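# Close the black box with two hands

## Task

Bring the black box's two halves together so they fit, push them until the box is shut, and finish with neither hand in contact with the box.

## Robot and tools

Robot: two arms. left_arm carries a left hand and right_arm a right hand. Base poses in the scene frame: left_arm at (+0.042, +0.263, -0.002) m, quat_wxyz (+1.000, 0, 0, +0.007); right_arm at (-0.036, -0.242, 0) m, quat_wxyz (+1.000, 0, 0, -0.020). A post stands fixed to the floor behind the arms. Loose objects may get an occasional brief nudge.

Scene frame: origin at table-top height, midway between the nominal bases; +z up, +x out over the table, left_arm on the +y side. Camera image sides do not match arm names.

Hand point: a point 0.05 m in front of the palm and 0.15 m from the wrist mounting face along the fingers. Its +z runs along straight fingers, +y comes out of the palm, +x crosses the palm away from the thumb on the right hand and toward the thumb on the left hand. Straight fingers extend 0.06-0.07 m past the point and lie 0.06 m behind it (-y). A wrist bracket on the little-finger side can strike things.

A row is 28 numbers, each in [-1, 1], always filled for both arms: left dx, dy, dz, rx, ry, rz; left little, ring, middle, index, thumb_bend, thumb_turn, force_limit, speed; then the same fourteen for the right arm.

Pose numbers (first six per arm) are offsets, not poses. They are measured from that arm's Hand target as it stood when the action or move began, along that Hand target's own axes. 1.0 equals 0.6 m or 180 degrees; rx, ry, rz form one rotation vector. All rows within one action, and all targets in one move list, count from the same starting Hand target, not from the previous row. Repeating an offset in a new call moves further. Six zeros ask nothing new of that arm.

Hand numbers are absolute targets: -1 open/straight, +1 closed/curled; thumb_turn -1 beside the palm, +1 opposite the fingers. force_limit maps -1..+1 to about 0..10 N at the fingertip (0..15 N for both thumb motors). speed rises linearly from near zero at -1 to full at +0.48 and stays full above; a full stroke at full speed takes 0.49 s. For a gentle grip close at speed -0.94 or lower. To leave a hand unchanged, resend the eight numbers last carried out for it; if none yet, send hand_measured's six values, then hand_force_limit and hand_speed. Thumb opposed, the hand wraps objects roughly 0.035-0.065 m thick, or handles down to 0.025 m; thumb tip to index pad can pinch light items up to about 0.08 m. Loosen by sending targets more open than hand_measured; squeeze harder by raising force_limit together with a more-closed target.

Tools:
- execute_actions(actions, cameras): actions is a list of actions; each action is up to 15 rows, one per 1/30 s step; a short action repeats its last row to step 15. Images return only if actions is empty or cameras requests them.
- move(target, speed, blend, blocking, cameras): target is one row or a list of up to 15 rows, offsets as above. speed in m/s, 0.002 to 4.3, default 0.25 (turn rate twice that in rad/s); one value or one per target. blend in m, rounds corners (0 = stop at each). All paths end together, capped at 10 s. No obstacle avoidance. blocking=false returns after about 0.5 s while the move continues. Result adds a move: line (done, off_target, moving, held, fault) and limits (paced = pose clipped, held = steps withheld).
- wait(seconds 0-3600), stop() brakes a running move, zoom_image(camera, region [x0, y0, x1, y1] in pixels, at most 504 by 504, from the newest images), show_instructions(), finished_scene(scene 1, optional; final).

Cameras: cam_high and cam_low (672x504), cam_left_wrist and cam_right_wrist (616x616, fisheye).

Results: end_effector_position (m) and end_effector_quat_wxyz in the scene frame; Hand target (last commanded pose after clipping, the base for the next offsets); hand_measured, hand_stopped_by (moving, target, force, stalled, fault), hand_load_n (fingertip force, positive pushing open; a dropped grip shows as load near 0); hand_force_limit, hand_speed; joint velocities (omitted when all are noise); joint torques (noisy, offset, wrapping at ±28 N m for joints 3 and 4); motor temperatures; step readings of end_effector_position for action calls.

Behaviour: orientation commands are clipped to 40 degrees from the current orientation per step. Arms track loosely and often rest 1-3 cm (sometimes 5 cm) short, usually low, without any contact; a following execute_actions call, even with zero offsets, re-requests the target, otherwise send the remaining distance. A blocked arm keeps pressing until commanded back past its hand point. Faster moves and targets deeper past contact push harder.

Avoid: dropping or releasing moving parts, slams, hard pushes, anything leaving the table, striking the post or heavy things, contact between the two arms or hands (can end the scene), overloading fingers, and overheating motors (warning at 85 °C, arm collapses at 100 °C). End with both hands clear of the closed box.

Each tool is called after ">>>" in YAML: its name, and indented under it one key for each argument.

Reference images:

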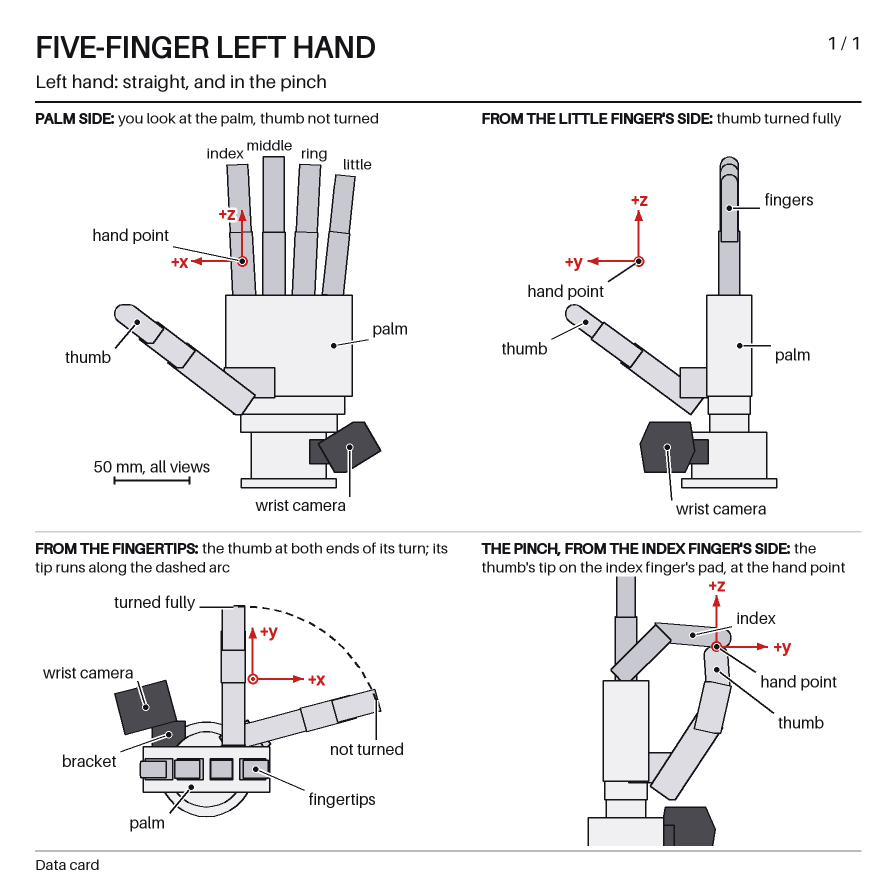

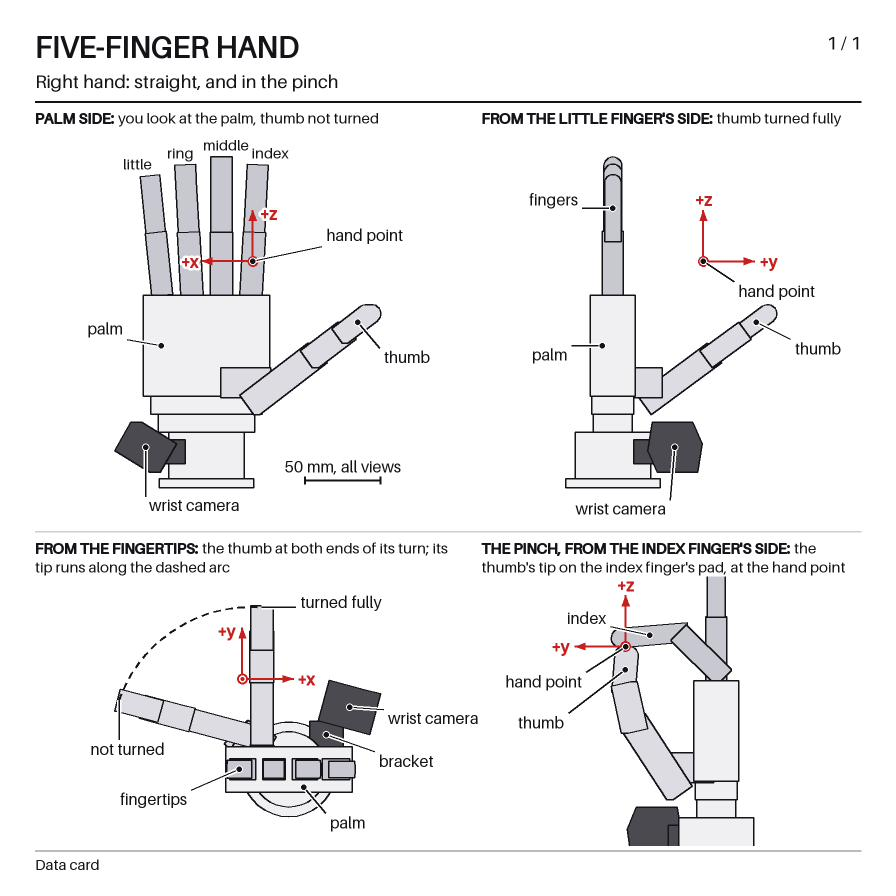

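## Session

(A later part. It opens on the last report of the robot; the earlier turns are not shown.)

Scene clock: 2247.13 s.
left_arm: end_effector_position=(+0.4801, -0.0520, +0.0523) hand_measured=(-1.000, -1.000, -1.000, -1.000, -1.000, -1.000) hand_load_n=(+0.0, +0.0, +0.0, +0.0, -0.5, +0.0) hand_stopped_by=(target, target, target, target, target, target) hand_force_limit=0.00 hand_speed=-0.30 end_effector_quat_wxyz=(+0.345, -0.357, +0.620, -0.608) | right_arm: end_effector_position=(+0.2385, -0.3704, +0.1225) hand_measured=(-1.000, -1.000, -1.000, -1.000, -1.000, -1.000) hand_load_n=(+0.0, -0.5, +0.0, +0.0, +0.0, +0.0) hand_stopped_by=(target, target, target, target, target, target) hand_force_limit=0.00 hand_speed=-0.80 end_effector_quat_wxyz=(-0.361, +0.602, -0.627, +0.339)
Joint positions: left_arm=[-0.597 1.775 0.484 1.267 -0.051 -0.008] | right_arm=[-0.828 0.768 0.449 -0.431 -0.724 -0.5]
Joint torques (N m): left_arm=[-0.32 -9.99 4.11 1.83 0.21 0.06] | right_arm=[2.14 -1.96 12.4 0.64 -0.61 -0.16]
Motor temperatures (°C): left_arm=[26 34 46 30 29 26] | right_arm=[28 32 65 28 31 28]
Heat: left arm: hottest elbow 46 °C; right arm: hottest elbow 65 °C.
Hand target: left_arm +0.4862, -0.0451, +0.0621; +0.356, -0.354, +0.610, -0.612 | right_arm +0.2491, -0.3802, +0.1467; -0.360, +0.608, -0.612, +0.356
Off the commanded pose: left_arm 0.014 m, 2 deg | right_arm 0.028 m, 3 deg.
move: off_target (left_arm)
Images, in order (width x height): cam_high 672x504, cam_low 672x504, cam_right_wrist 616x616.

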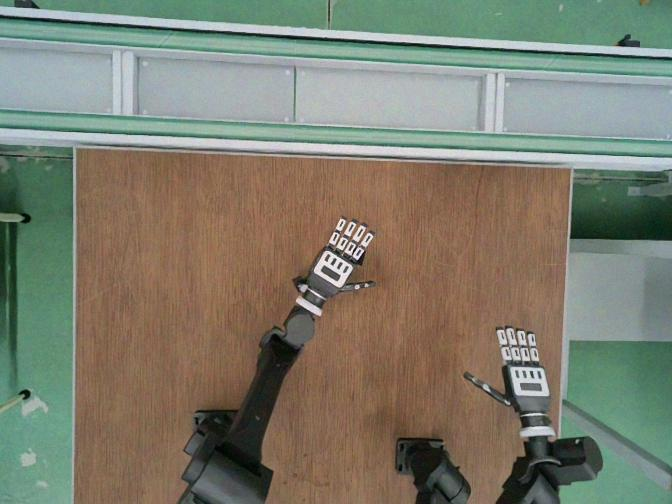

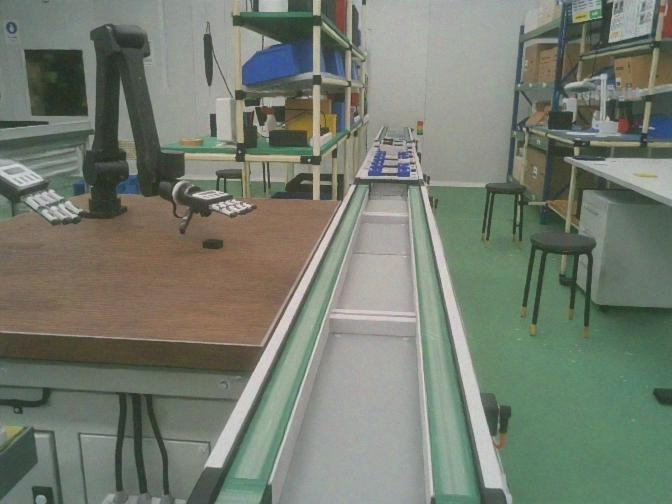

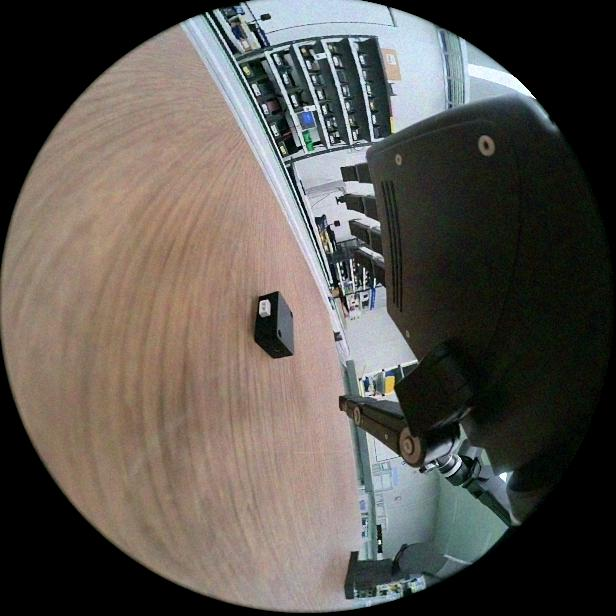

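>>> move:
  target:
    - [0,-0.1,0,0,0,0,-1,-1,-1,-1,-1,-1,0.0,-0.3, 0,0,0,0,0,0,-1,-1,-1,-1,-1,-1,0,-0.8]
    - [-0.0488,-0.1333,-0.1822,0,0,0,-1,-1,-1,-1,-1,-1,0.0,-0.3, 0,0,0,0,0,0,-1,-1,-1,-1,-1,-1,0,-0.8]
  speed: 0.2
  blend: [0.02,0]
  cameras: ["cam_low","cam_high"]

>>> zoom_image:
  camera: "cam_low"
  region: [195, 225, 230, 260]

>>> zoom_image:
  camera: "cam_high"
  region: [340, 230, 380, 270]

Scene clock: 2254.77 s.
left_arm: end_effector_position=(+0.4030, +0.0283, +0.1456) hand_measured=(-1.000, -1.000, -1.000, -1.000, -1.000, -1.000) hand_load_n=(+0.0, +0.0, +0.0, +0.0, +0.0, +0.0) hand_stopped_by=(target, target, target, target, target, target) hand_force_limit=0.00 hand_speed=-0.30 end_effector_quat_wxyz=(+0.352, -0.351, +0.608, -0.619) | right_arm: end_effector_position=(+0.2385, -0.3704, +0.1225) hand_measured=(-1.000, -1.000, -1.000, -1.000, -1.000, -1.000) hand_load_n=(+0.0, +0.0, +0.0, +0.0, -0.5, +0.0) hand_stopped_by=(target, target, target, target, target, target) hand_force_limit=0.00 hand_speed=-0.80 end_effector_quat_wxyz=(-0.361, +0.602, -0.627, +0.339)
Joint positions: left_arm=[-0.493 1.133 0.236 0.911 0.052 -0.008] | right_arm=[-0.828 0.768 0.449 -0.431 -0.724 -0.5]
Joint torques (N m): left_arm=[-0.15 -3.14 6.98 0.95 0.2 -0.01] | right_arm=[2.2 -1.79 12.4 0.61 -0.62 -0.14]
Motor temperatures (°C): left_arm=[26 34 44 30 29 26] | right_arm=[28 32 65 28 31 28]
Heat: left arm: hottest elbow 44 °C; right arm: hottest elbow 65 °C.
Hand target: left_arm +0.4055, +0.0345, +0.1419; +0.356, -0.354, +0.610, -0.613 | right_arm +0.2491, -0.3802, +0.1467; -0.360, +0.608, -0.612, +0.356
Off the commanded pose: left_arm 0.008 m, 1 deg | right_arm 0.028 m, 3 deg.
move: done
Images, in order (width x height): cam_high 672x504, cam_low 672x504.

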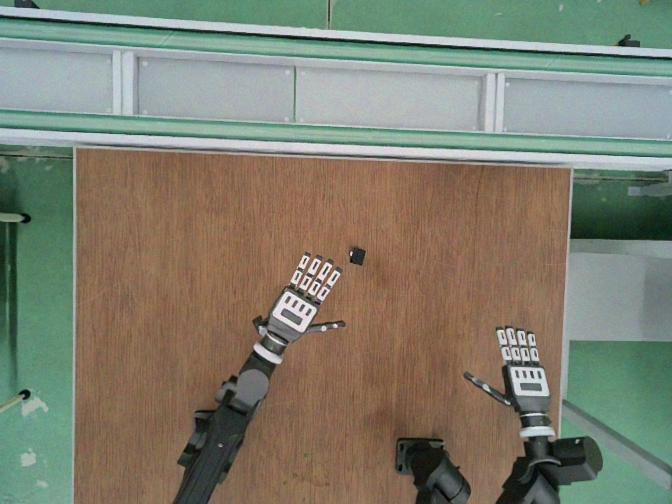

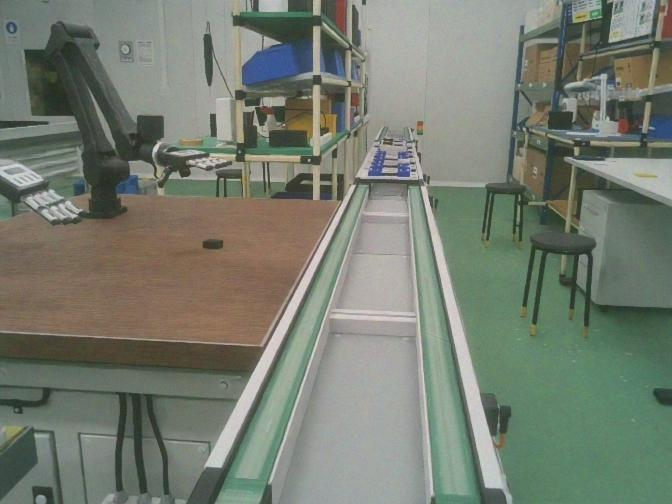

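Scaled by 14.400 from the camera's image (finer frame: 960x720).

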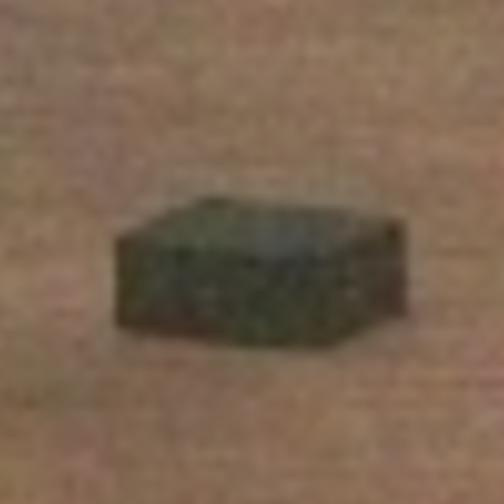

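Scaled by 12.600 from the camera's image (finer frame: 960x720).

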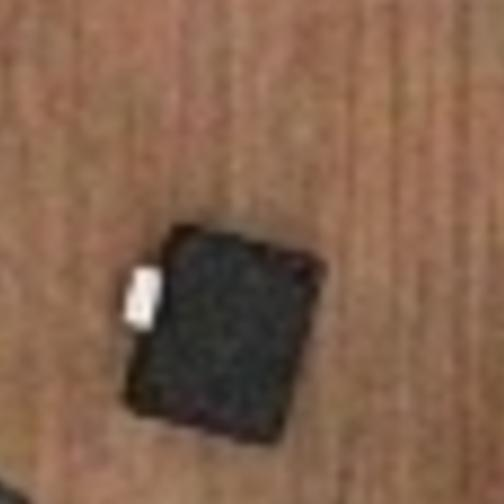

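>>> finished_scene:

The scene is finished: the task was done.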